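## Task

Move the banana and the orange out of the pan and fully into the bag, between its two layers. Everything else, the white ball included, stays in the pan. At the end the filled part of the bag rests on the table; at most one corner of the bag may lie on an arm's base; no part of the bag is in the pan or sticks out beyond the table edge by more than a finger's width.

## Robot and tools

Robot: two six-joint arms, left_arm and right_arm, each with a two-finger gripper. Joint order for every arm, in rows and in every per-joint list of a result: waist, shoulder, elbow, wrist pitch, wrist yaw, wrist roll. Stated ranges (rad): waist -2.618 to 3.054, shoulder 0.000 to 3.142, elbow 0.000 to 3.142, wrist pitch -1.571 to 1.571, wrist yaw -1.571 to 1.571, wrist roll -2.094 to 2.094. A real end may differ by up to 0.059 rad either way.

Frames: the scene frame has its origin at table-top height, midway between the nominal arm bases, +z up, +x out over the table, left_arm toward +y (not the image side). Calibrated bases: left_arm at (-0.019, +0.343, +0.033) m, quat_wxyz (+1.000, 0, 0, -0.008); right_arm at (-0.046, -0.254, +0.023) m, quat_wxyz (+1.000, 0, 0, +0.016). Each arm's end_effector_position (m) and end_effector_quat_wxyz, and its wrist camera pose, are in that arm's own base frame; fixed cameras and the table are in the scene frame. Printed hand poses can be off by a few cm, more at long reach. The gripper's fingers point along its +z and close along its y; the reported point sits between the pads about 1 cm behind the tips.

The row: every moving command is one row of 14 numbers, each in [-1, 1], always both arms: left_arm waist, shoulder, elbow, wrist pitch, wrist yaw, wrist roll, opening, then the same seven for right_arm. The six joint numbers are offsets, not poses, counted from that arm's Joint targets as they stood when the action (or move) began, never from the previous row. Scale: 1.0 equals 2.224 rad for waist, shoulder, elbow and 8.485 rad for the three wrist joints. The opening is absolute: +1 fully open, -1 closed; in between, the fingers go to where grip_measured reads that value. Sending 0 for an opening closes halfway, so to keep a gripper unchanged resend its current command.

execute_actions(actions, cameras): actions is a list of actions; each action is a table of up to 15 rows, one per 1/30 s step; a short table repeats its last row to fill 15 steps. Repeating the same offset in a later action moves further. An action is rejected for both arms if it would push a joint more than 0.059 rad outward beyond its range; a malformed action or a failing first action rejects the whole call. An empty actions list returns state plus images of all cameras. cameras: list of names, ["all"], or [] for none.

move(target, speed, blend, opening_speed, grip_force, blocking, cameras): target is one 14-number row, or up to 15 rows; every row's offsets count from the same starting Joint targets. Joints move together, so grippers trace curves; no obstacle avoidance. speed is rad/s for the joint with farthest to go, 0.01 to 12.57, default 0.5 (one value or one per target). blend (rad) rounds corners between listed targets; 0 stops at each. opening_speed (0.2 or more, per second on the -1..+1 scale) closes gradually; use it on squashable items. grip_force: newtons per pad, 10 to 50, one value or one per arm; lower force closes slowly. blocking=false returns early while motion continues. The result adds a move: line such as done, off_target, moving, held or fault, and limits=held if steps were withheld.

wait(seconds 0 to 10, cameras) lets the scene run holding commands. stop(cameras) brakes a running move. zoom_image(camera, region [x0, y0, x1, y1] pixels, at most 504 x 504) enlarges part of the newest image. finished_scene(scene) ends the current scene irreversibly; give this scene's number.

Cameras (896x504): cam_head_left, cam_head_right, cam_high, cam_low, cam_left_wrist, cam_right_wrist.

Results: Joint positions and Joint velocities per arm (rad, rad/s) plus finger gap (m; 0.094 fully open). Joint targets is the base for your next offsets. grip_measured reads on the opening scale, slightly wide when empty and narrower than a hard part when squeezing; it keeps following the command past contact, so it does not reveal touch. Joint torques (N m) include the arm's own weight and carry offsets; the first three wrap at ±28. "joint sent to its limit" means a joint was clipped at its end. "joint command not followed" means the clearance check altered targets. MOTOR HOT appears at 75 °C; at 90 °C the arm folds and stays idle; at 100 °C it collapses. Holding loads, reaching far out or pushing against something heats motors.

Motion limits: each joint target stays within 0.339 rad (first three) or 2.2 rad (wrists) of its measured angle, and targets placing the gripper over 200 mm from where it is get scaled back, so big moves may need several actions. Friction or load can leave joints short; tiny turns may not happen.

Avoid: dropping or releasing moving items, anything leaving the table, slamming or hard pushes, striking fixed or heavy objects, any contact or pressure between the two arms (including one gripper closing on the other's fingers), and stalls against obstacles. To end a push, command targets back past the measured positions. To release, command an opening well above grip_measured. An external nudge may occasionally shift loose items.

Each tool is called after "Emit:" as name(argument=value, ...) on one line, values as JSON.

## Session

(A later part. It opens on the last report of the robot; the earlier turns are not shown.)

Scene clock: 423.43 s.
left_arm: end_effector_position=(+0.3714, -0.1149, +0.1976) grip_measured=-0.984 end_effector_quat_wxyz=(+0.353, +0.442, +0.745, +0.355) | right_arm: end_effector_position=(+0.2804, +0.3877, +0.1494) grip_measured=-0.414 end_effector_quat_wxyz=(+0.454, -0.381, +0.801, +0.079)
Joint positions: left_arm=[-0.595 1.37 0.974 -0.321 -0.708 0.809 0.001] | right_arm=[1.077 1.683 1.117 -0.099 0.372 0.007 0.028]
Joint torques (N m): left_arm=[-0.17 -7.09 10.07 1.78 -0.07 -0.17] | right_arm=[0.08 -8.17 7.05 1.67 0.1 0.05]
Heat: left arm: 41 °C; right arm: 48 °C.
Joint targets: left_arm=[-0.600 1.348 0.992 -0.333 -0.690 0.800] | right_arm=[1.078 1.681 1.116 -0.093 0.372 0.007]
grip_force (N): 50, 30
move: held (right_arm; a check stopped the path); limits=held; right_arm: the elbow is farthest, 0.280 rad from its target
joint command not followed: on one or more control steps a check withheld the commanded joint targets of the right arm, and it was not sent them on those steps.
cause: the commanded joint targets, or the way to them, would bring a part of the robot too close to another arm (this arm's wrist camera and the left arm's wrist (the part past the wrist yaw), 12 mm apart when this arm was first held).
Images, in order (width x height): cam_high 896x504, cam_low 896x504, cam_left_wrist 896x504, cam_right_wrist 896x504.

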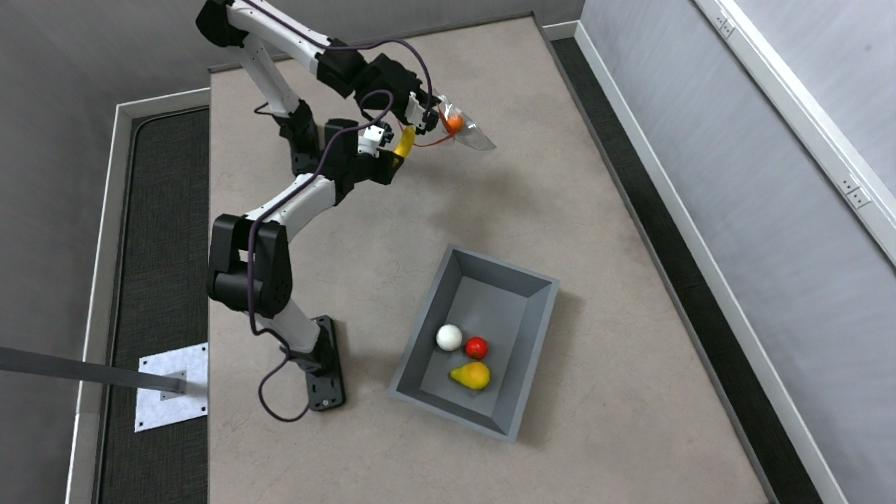

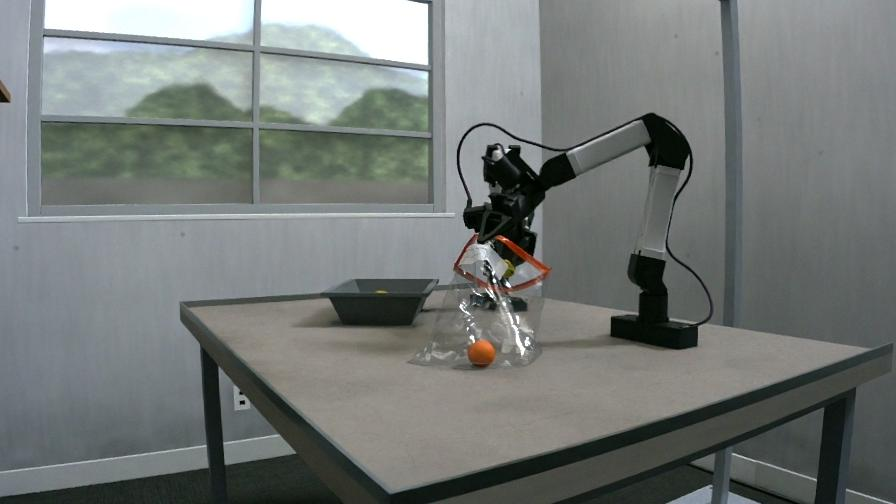

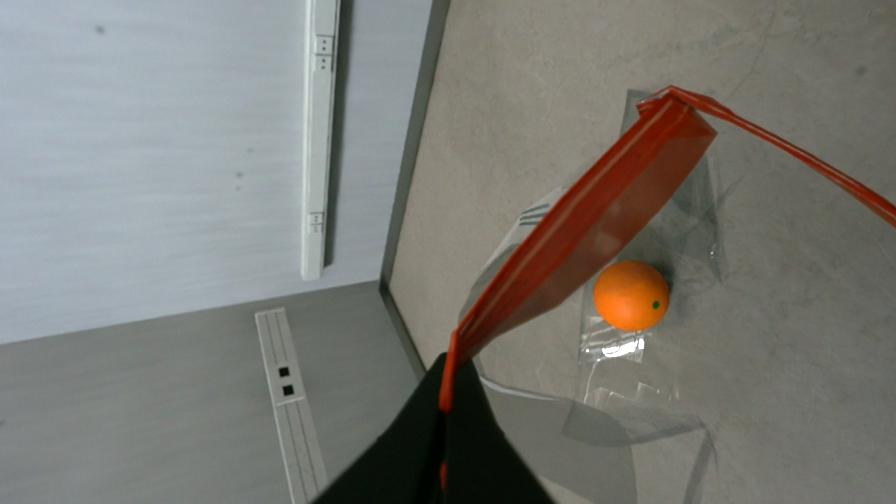

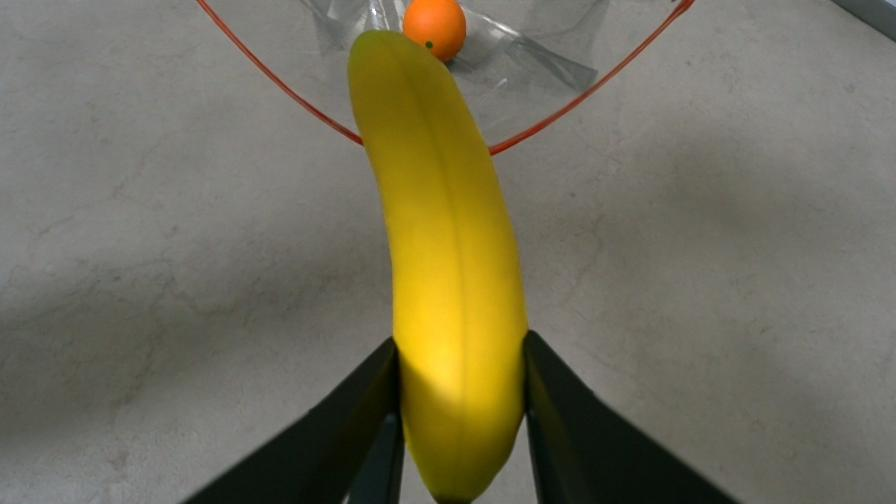

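Emit:
move(target=[0,0,0,0,0,0,-1,-0.0112,0.1241,-0.0445,0.087,0.0098,0,-0.42], speed=0.3, cameras=["cam_right_wrist","cam_high","cam_low","cam_left_wrist"])

Emit:
zoom_image(camera="cam_high", region=[340, 80, 540, 240])

Emit:
zoom_image(camera="cam_low", region=[420, 200, 600, 380])

Scene clock: 427.60 s.
left_arm: end_effector_position=(+0.3714, -0.1149, +0.1976) grip_measured=-0.984 end_effector_quat_wxyz=(+0.353, +0.442, +0.745, +0.355) | right_arm: end_effector_position=(+0.3254, +0.4275, +0.1292) grip_measured=-0.414 end_effector_quat_wxyz=(+0.586, -0.283, +0.746, +0.140)
Joint positions: left_arm=[-0.595 1.37 0.974 -0.321 -0.708 0.809 0.001] | right_arm=[1.06 1.946 1.018 0.621 0.444 0.007 0.028]
Joint torques (N m): left_arm=[-0.17 -7.1 10.07 1.79 -0.08 -0.17] | right_arm=[-0.65 -8.54 6.17 2.09 0.15 0.05]
Heat: left arm: 41 °C; right arm: 48 °C.
Joint targets: left_arm=[-0.600 1.348 0.992 -0.333 -0.690 0.800] | right_arm=[1.053 1.957 1.017 0.645 0.455 0.007]
grip_force (N): 50, 30
move: done
Images, in order (width x height): cam_high 896x504, cam_low 896x504, cam_left_wrist 896x504, cam_right_wrist 896x504.

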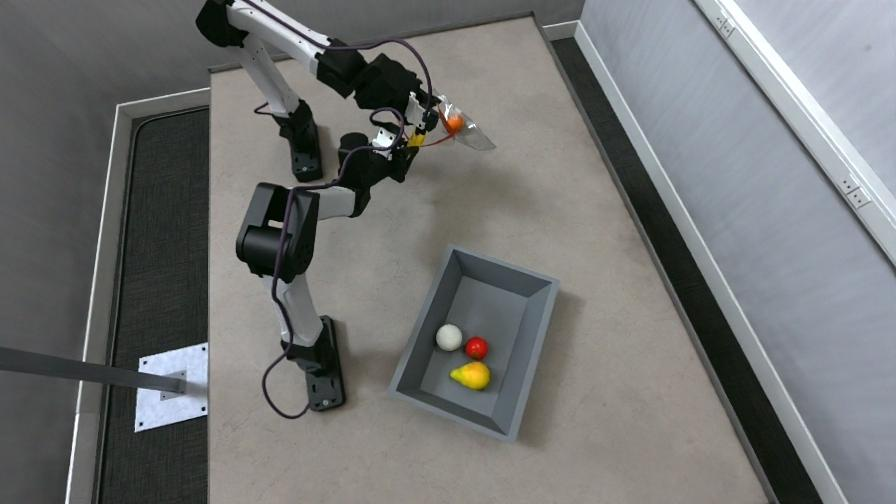

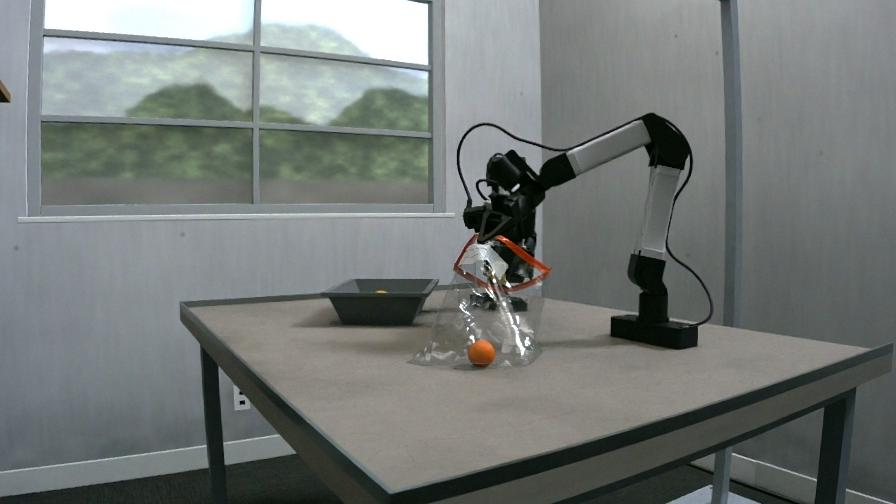

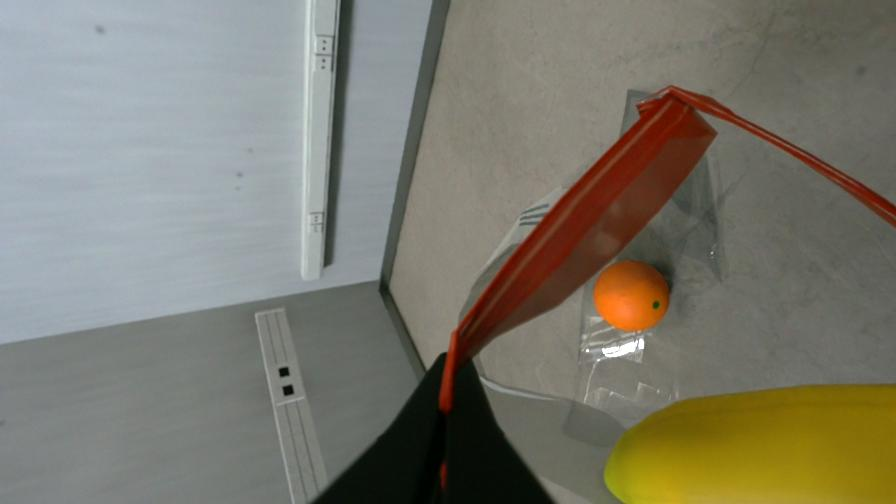

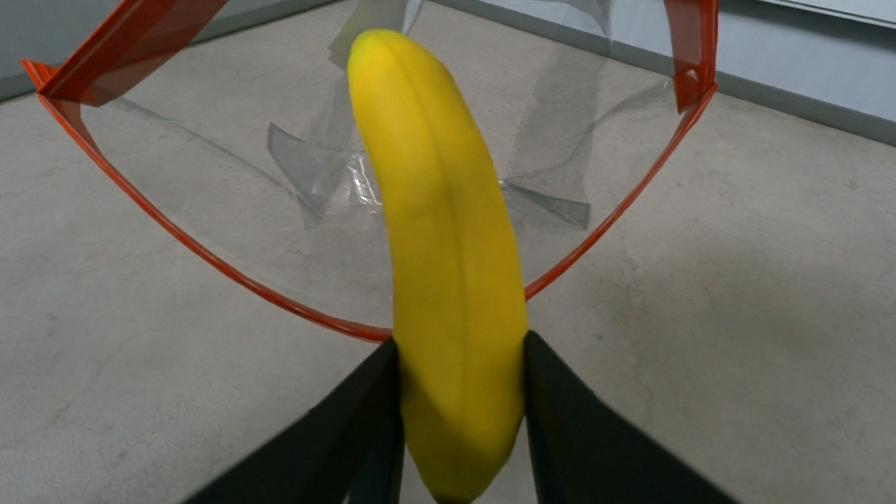

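Scaled by 2.520 from the camera's 896x504 image, which has a finer 1280x720 frame.

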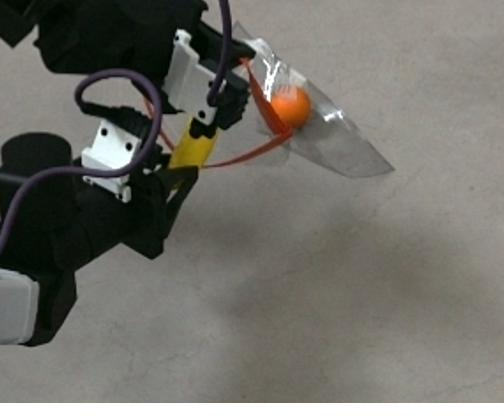

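Scaled by 2.800 from the camera's 896x504 image, which has a finer 1280x720 frame.

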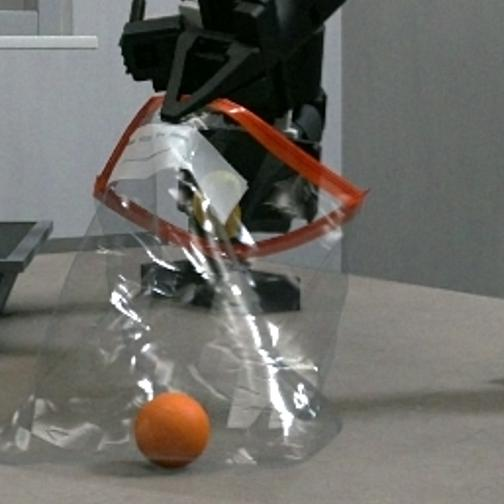

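Emit:
move(target=[0,0,0,0,0,0,-1,-0.0076,0.0935,0.0841,0.0242,0,0,-0.42], speed=0.2, cameras=["cam_right_wrist","cam_high","cam_low","cam_left_wrist"])

Emit:
zoom_image(camera="cam_high", region=[340, 80, 540, 240])

Emit:
zoom_image(camera="cam_low", region=[420, 200, 600, 380])

Scene clock: 430.27 s.
left_arm: end_effector_position=(+0.3725, -0.1154, +0.2029) grip_measured=-0.984 end_effector_quat_wxyz=(+0.361, +0.436, +0.744, +0.354) | right_arm: end_effector_position=(+0.3537, +0.4618, +0.1163) grip_measured=-0.414 end_effector_quat_wxyz=(+0.622, -0.251, +0.723, +0.164)
Joint positions: left_arm=[-0.595 1.363 0.979 -0.313 -0.707 0.807 0.001] | right_arm=[1.047 2.159 1.164 0.803 0.448 0.007 0.028]
Joint torques (N m): left_arm=[-0.2 -6.49 9.66 1.72 -0.06 -0.15] | right_arm=[-1.07 -10.39 9.85 2.37 0.09 0.05]
Heat: left arm: 41 °C; right arm: 48 °C.
Joint targets: left_arm=[-0.600 1.348 0.992 -0.333 -0.690 0.800] | right_arm=[1.036 2.165 1.204 0.850 0.455 0.007]
grip_force (N): 50, 30
move: off_target (right_arm); right_arm: the wrist pitch is farthest, 0.047 rad from its target
Images, in order (width x height): cam_high 896x504, cam_low 896x504, cam_left_wrist 896x504, cam_right_wrist 896x504.

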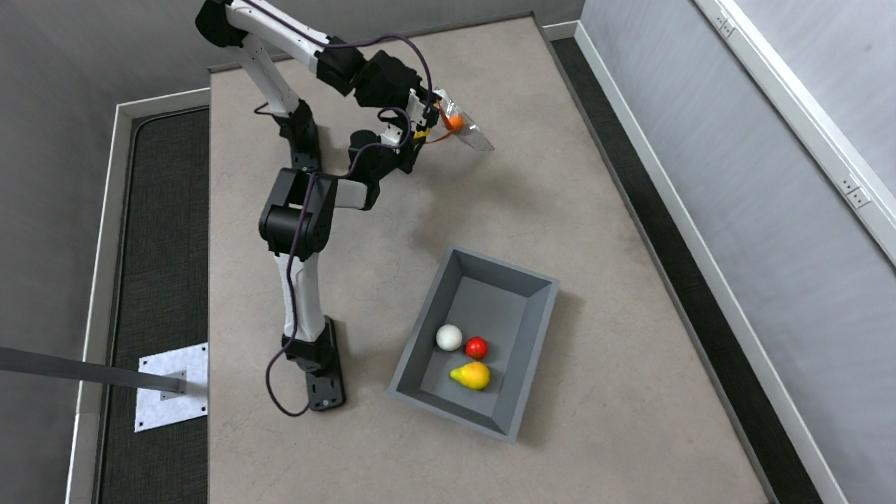

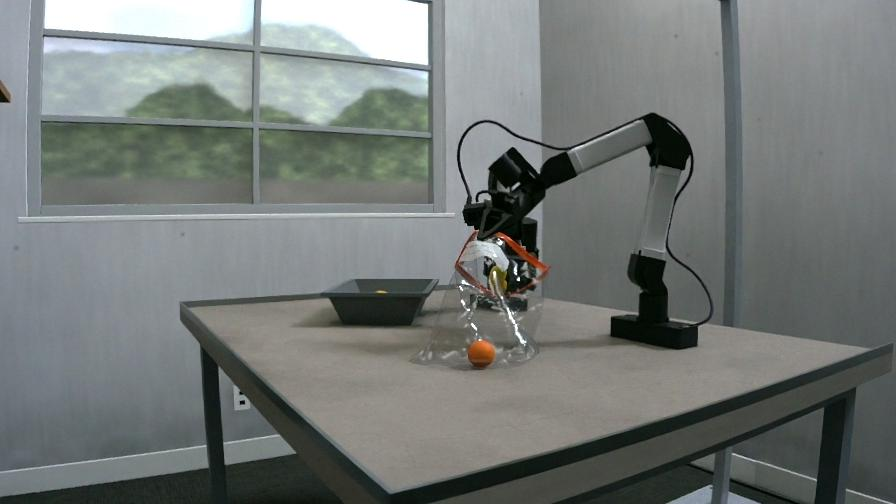

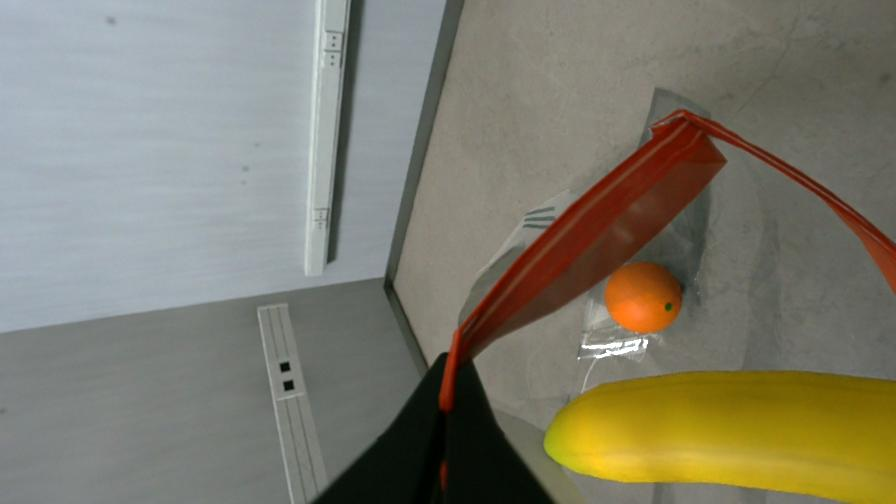

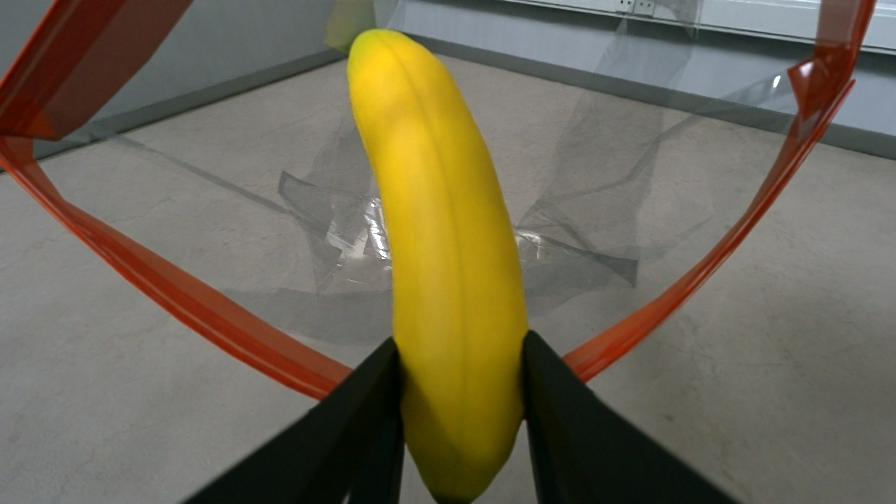

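Scaled by 2.520 from the camera's 896x504 image, which has a finer 1280x720 frame.

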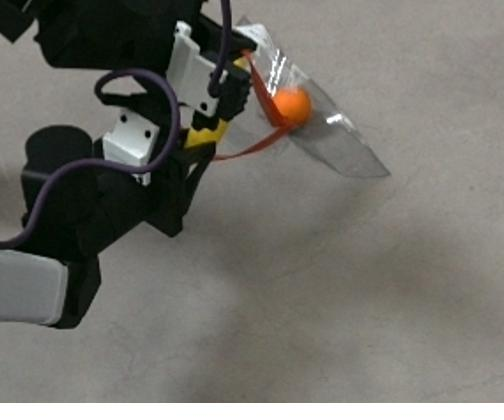

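Scaled by 2.800 from the camera's 896x504 image, which has a finer 1280x720 frame.

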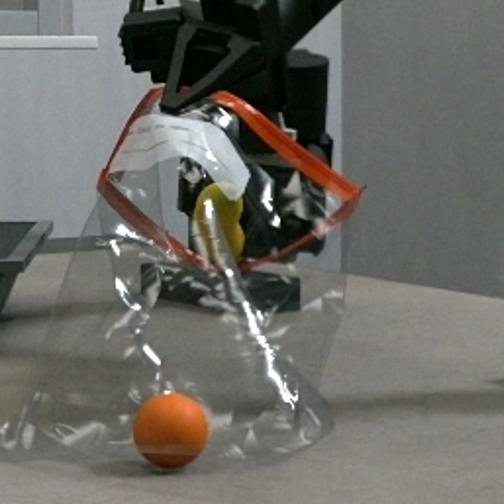

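Emit:
move(target=[0,0,0,0,0,0,-1,0,0,0,0,0,0,0.0], opening_speed=0.35, cameras=["cam_right_wrist","cam_high","cam_low","cam_left_wrist"])

Emit:
zoom_image(camera="cam_low", region=[420, 200, 600, 380])

Scene clock: 431.97 s.
left_arm: end_effector_position=(+0.3725, -0.1154, +0.2029) grip_measured=-0.984 end_effector_quat_wxyz=(+0.361, +0.436, +0.744, +0.354) | right_arm: end_effector_position=(+0.3538, +0.4618, +0.1164) grip_measured=-0.001 end_effector_quat_wxyz=(+0.622, -0.251, +0.723, +0.164)
Joint positions: left_arm=[-0.595 1.363 0.979 -0.313 -0.707 0.807 0.001] | right_arm=[1.047 2.159 1.164 0.803 0.449 0.007 0.047]
Joint torques (N m): left_arm=[-0.18 -6.54 9.66 1.71 -0.07 -0.15] | right_arm=[-1.11 -10.4 9.84 2.36 0.09 0.05]
Heat: left arm: 41 °C; right arm: 48 °C.
Joint targets: left_arm=[-0.600 1.348 0.992 -0.333 -0.690 0.800] | right_arm=[1.036 2.165 1.204 0.850 0.455 0.007]
grip_force (N): 50, 30
move: off_target (right_arm); right_arm: the wrist pitch is farthest, 0.047 rad from its target
Images, in order (width x height): cam_high 896x504, cam_low 896x504, cam_left_wrist 896x504, cam_right_wrist 896x504.

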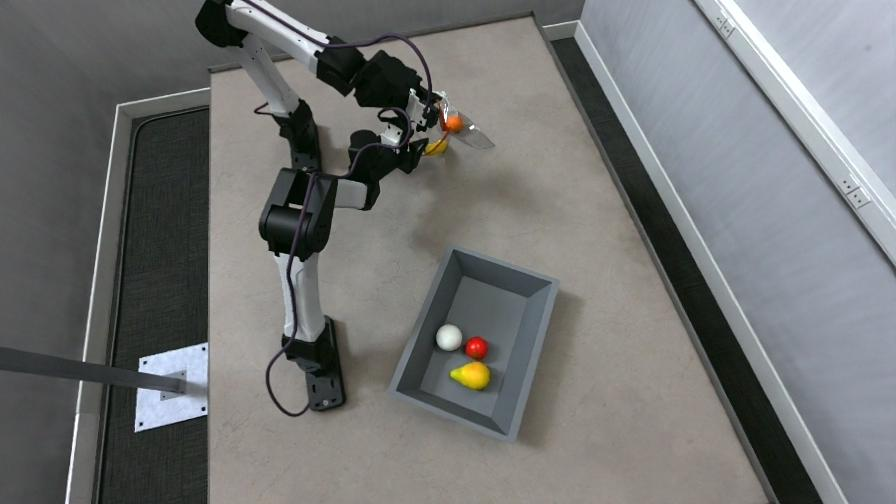

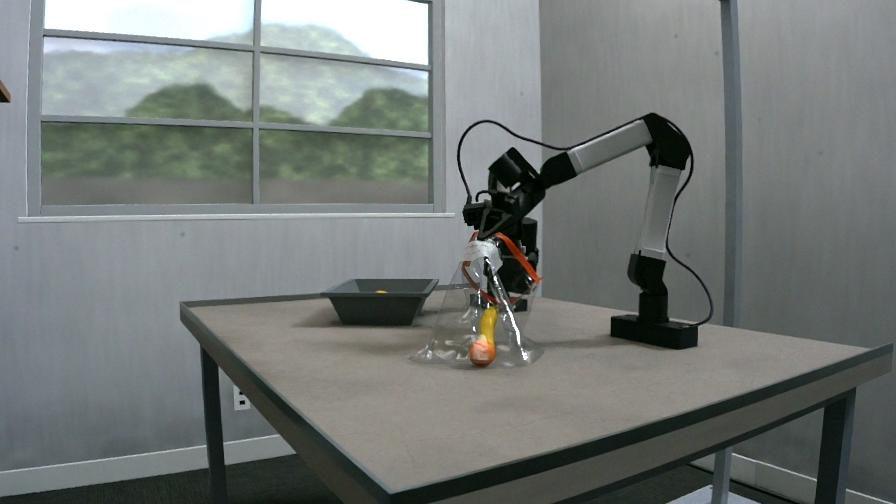

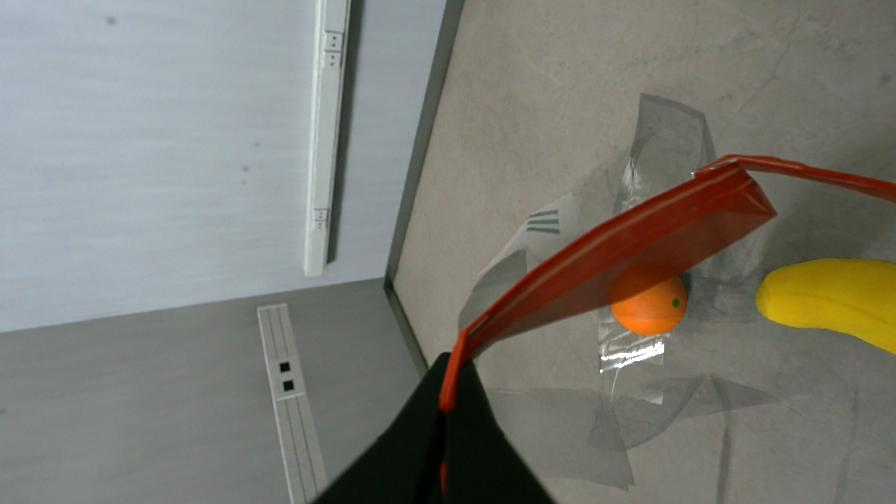

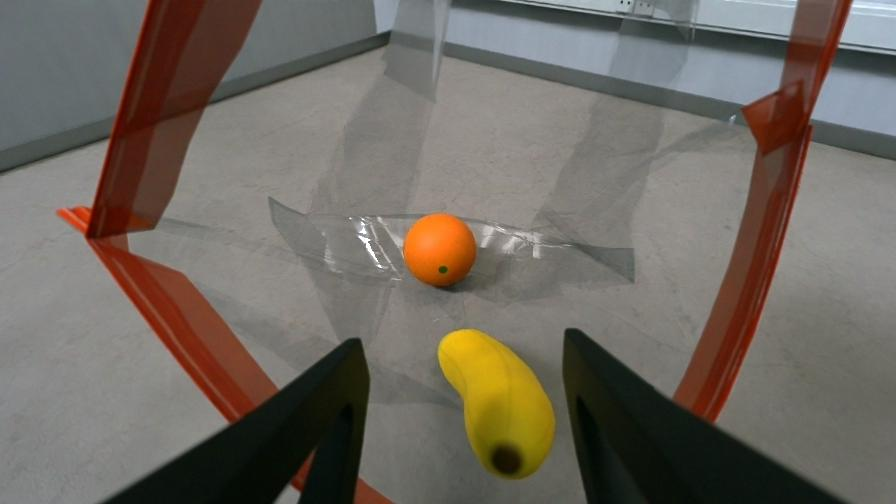

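Scaled by 2.800 from the camera's 896x504 image, which has a finer 1280x720 frame.

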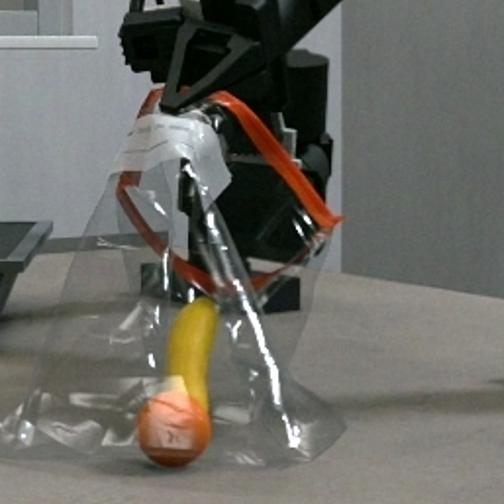

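Emit:
move(target=[[0,0,0,0,0,0,-1,0,-0.025,0,0,0,0,0.0],[0,0,0,0,0,0,-1,0.0647,-0.2073,-0.2523,-0.0024,0,0,0.0]], speed=[0.2,0.3], cameras=["cam_right_wrist","cam_high","cam_low","cam_left_wrist"])

Emit:
zoom_image(camera="cam_low", region=[420, 200, 600, 380])

Emit:
zoom_image(camera="cam_high", region=[340, 80, 540, 240])

Scene clock: 433.90 s.
left_arm: end_effector_position=(+0.3723, -0.1153, +0.2027) grip_measured=-0.984 end_effector_quat_wxyz=(+0.360, +0.437, +0.744, +0.354) | right_arm: end_effector_position=(+0.3535, +0.4613, +0.1141) grip_measured=-0.001 end_effector_quat_wxyz=(+0.620, -0.253, +0.725, +0.161)
Joint positions: left_arm=[-0.595 1.363 0.979 -0.315 -0.707 0.807 0.001] | right_arm=[1.047 2.159 1.163 0.795 0.449 0.007 0.047]
Joint torques (N m): left_arm=[-0.18 -6.53 9.62 1.74 -0.07 -0.16] | right_arm=[0.03 -10.91 6.22 2 0.03 0.04]
Heat: left arm: 41 °C; right arm: 49 °C.
Joint targets: left_arm=[-0.600 1.348 0.992 -0.333 -0.690 0.800] | right_arm=[1.047 2.159 1.164 0.803 0.449 0.007]
grip_force (N): 50, 30
move: held (right_arm; a check stopped the path); path passed 1 of 2 targets; limits=held; right_arm: the elbow is farthest, 0.520 rad from its target
joint command not followed: on one or more control steps a check withheld the commanded joint targets of the right arm, and it was not sent them on those steps.
cause: the commanded joint targets, or the way to them, would bring a part of the robot too close to another arm (this arm's wrist camera and the left arm's wrist (the part past the wrist yaw), 50 mm apart when this arm was first held).
Images, in order (width x height): cam_high 896x504, cam_low 896x504, cam_left_wrist 896x504, cam_right_wrist 896x504.

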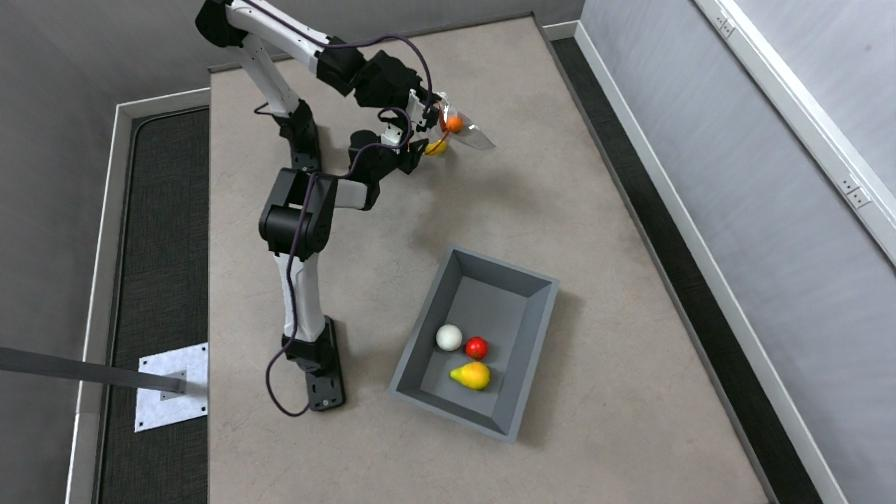

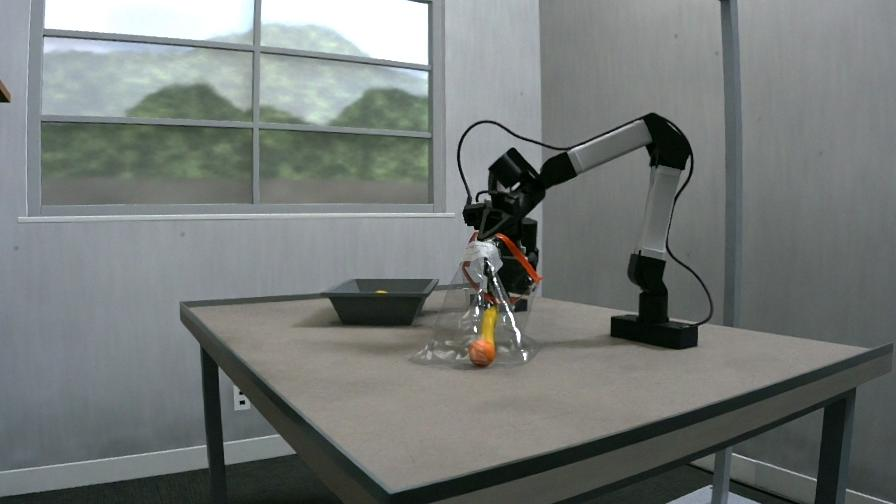

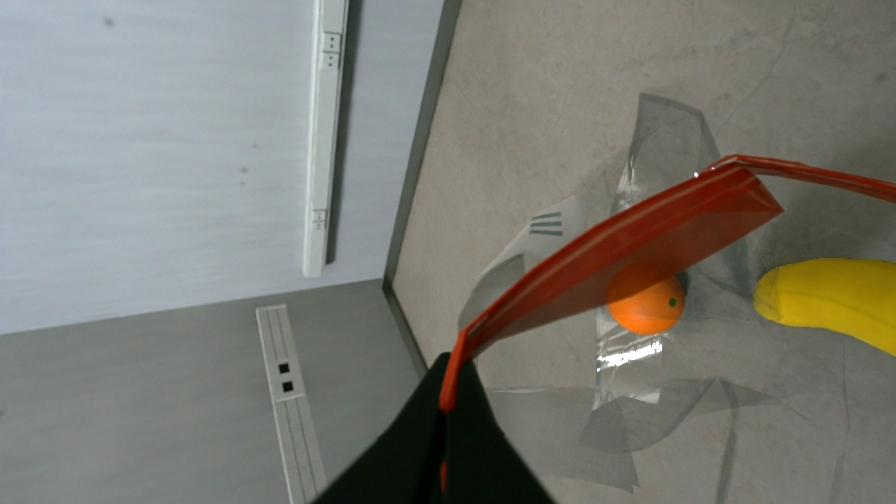

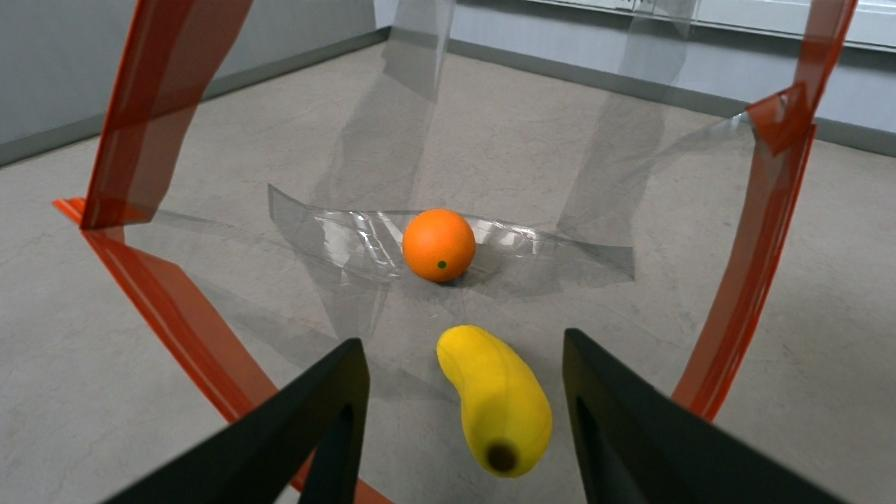

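Scaled by 2.800 from the camera's 896x504 image, which has a finer 1280x720 frame.

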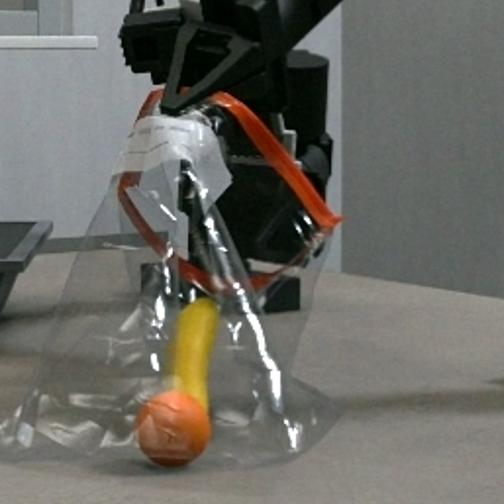

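Scaled by 2.520 from the camera's 896x504 image, which has a finer 1280x720 frame.

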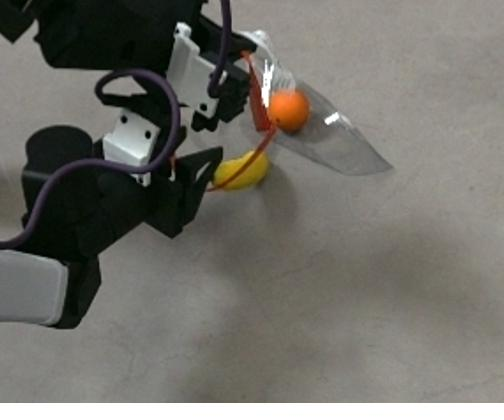

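Emit:
move(target=[0,0,0,0,0,0,-1,0.0027,-0.1,-0.0692,-0.0169,0,0,0.0], speed=0.2)

Scene clock: 436.03 s.
left_arm: end_effector_position=(+0.3716, -0.1149, +0.2016) grip_measured=-0.984 end_effector_quat_wxyz=(+0.357, +0.439, +0.745, +0.354) | right_arm: end_effector_position=(+0.3322, +0.4244, +0.1177) grip_measured=-0.001 end_effector_quat_wxyz=(+0.587, -0.278, +0.749, +0.134)
Joint positions: left_arm=[-0.595 1.363 0.979 -0.322 -0.707 0.807 0.001] | right_arm=[1.047 1.981 1.015 0.656 0.449 0.007 0.047]
Joint torques (N m): left_arm=[-0.2 -6.53 9.61 1.8 -0.08 -0.16] | right_arm=[0.62 -13.52 5.79 1.87 0.05 0.05]
Heat: left arm: 41 °C; right arm: 50 °C.
Joint targets: left_arm=[-0.600 1.348 0.992 -0.333 -0.690 0.800] | right_arm=[1.053 1.936 1.010 0.660 0.449 0.007]
grip_force (N): 50, 30
move: off_target (right_arm); right_arm: the shoulder is farthest, 0.044 rad from its target

Emit:
move(target=[[0,0,0,0,0,0,-1,0.01,-0.1045,-0.165,0.0236,0,0,0.0],[0,0,0,0,0,0,-1,-0.25,-0.1045,-0.165,0.0236,-0.05,0,0.0]], speed=[0.3,0.6], cameras=["cam_right_wrist","cam_high","cam_low","cam_left_wrist"])

Emit:
zoom_image(camera="cam_low", region=[420, 200, 600, 380])

Emit:
zoom_image(camera="cam_high", region=[340, 80, 540, 240])

Scene clock: 440.00 s.
left_arm: end_effector_position=(+0.3716, -0.1149, +0.2016) grip_measured=-0.984 end_effector_quat_wxyz=(+0.357, +0.439, +0.745, +0.354) | right_arm: end_effector_position=(+0.4157, +0.2196, +0.1212) grip_measured=-0.001 end_effector_quat_wxyz=(+0.595, -0.182, +0.770, +0.140)
Joint positions: left_arm=[-0.595 1.363 0.979 -0.322 -0.707 0.807 0.001] | right_arm=[0.499 1.74 0.646 0.84 0.034 0.007 0.047]
Joint torques (N m): left_arm=[-0.23 -6.52 9.65 1.79 -0.07 -0.16] | right_arm=[-0.1 -10.29 5.46 2.15 -0.12 0.04]
Heat: left arm: 41 °C; right arm: 50 °C.
Joint targets: left_arm=[-0.600 1.348 0.992 -0.333 -0.690 0.800] | right_arm=[0.497 1.704 0.643 0.860 0.024 0.007]
grip_force (N): 50, 30
move: off_target (right_arm); right_arm: the shoulder is farthest, 0.037 rad from its target
Images, in order (width x height): cam_high 896x504, cam_low 896x504, cam_left_wrist 896x504, cam_right_wrist 896x504.

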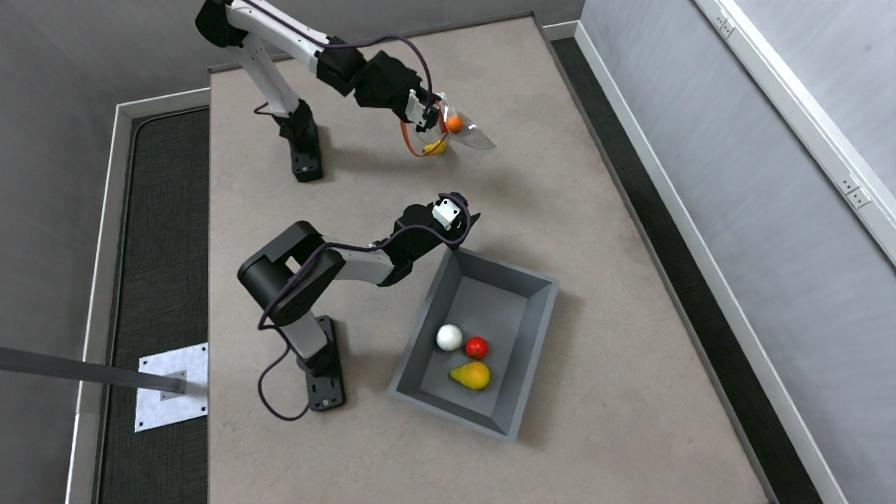

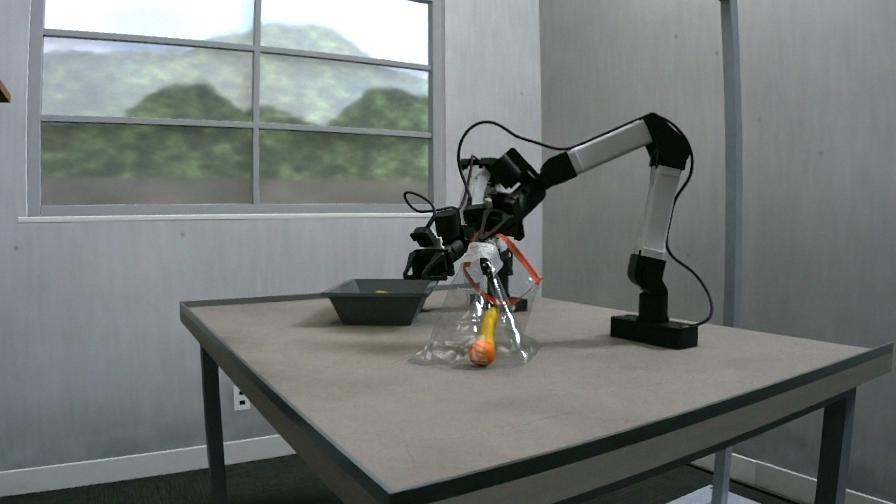

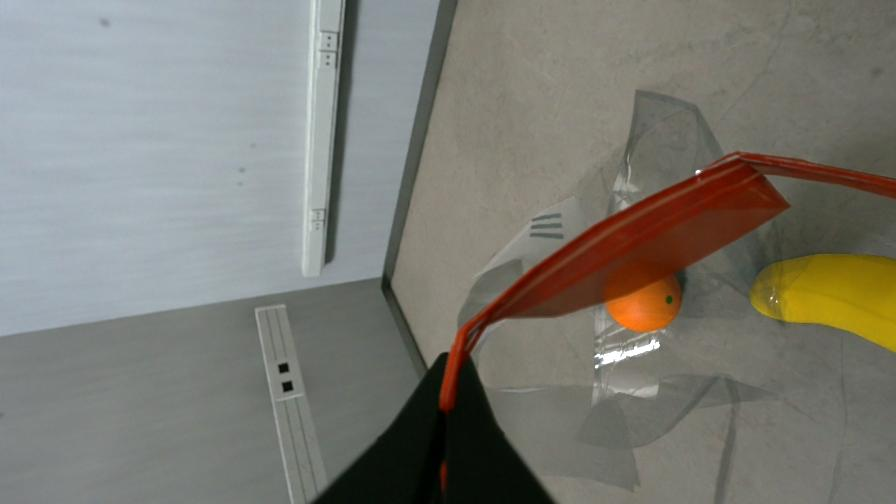

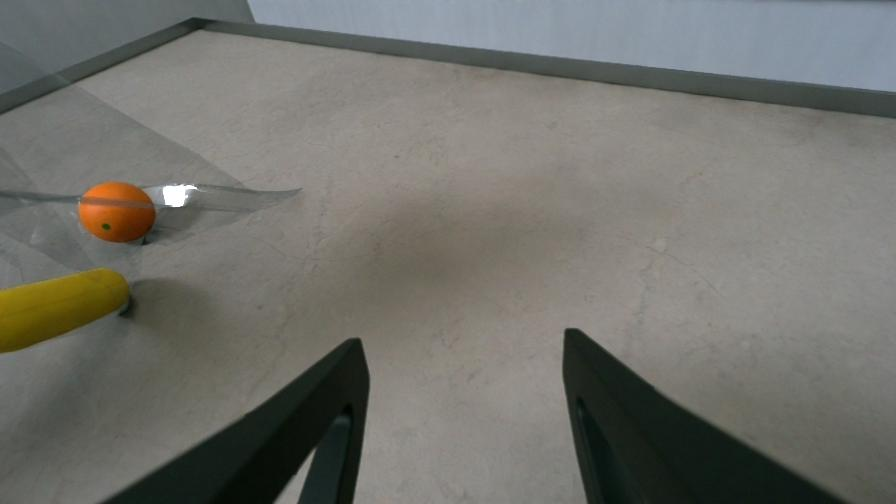

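Scaled by 2.800 from the camera's 896x504 image, which has a finer 1280x720 frame.

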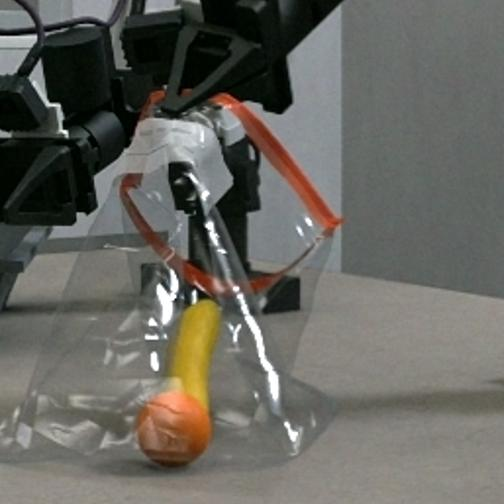

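Scaled by 2.520 from the camera's 896x504 image, which has a finer 1280x720 frame.

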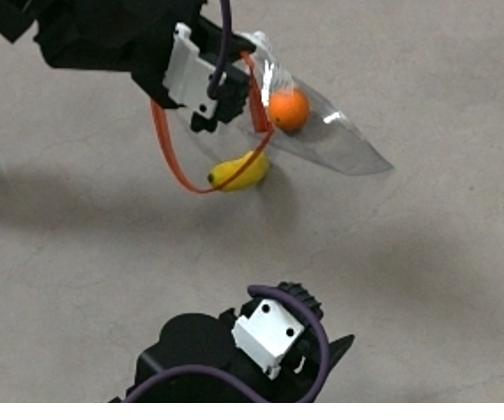

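Emit:
zoom_image(camera="cam_right_wrist", region=[0, 60, 330, 400])

Emit:
zoom_image(camera="cam_high", region=[395, 90, 505, 170])

Emit:
zoom_image(camera="cam_low", region=[450, 260, 550, 370])

Emit:
zoom_image(camera="cam_left_wrist", region=[550, 80, 896, 504])

Scaled by 1.482 from the camera's 896x504 image, which has a finer 1280x720 frame.

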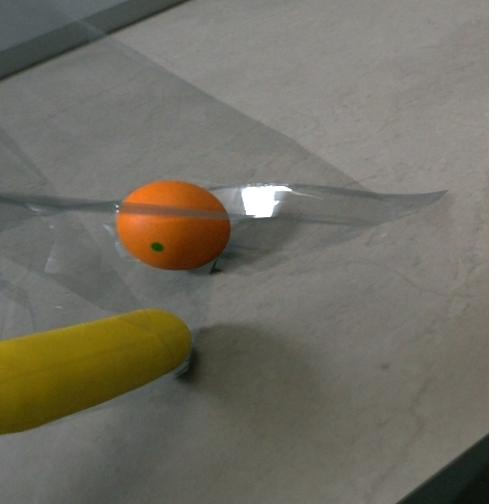

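Scaled by 4.582 from the camera's 896x504 image, which has a finer 1280x720 frame.

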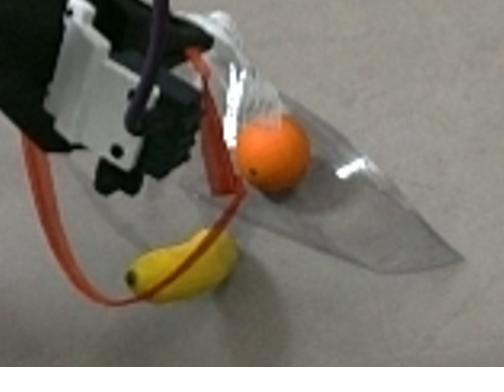

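Scaled by 4.582 from the camera's 896x504 image, which has a finer 1280x720 frame.

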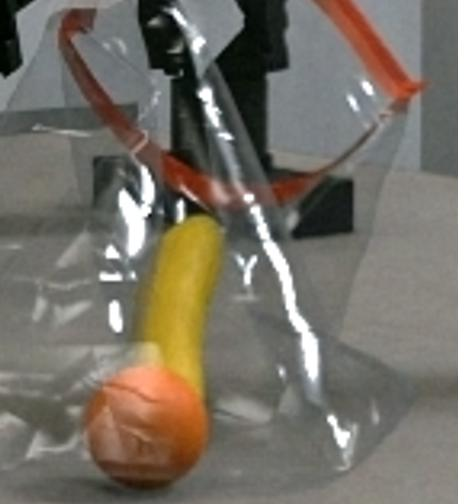

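Scaled by 1.189 from the camera's 896x504 image, which has a finer 1280x720 frame.

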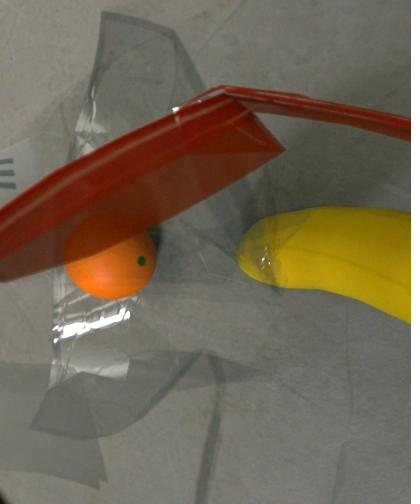

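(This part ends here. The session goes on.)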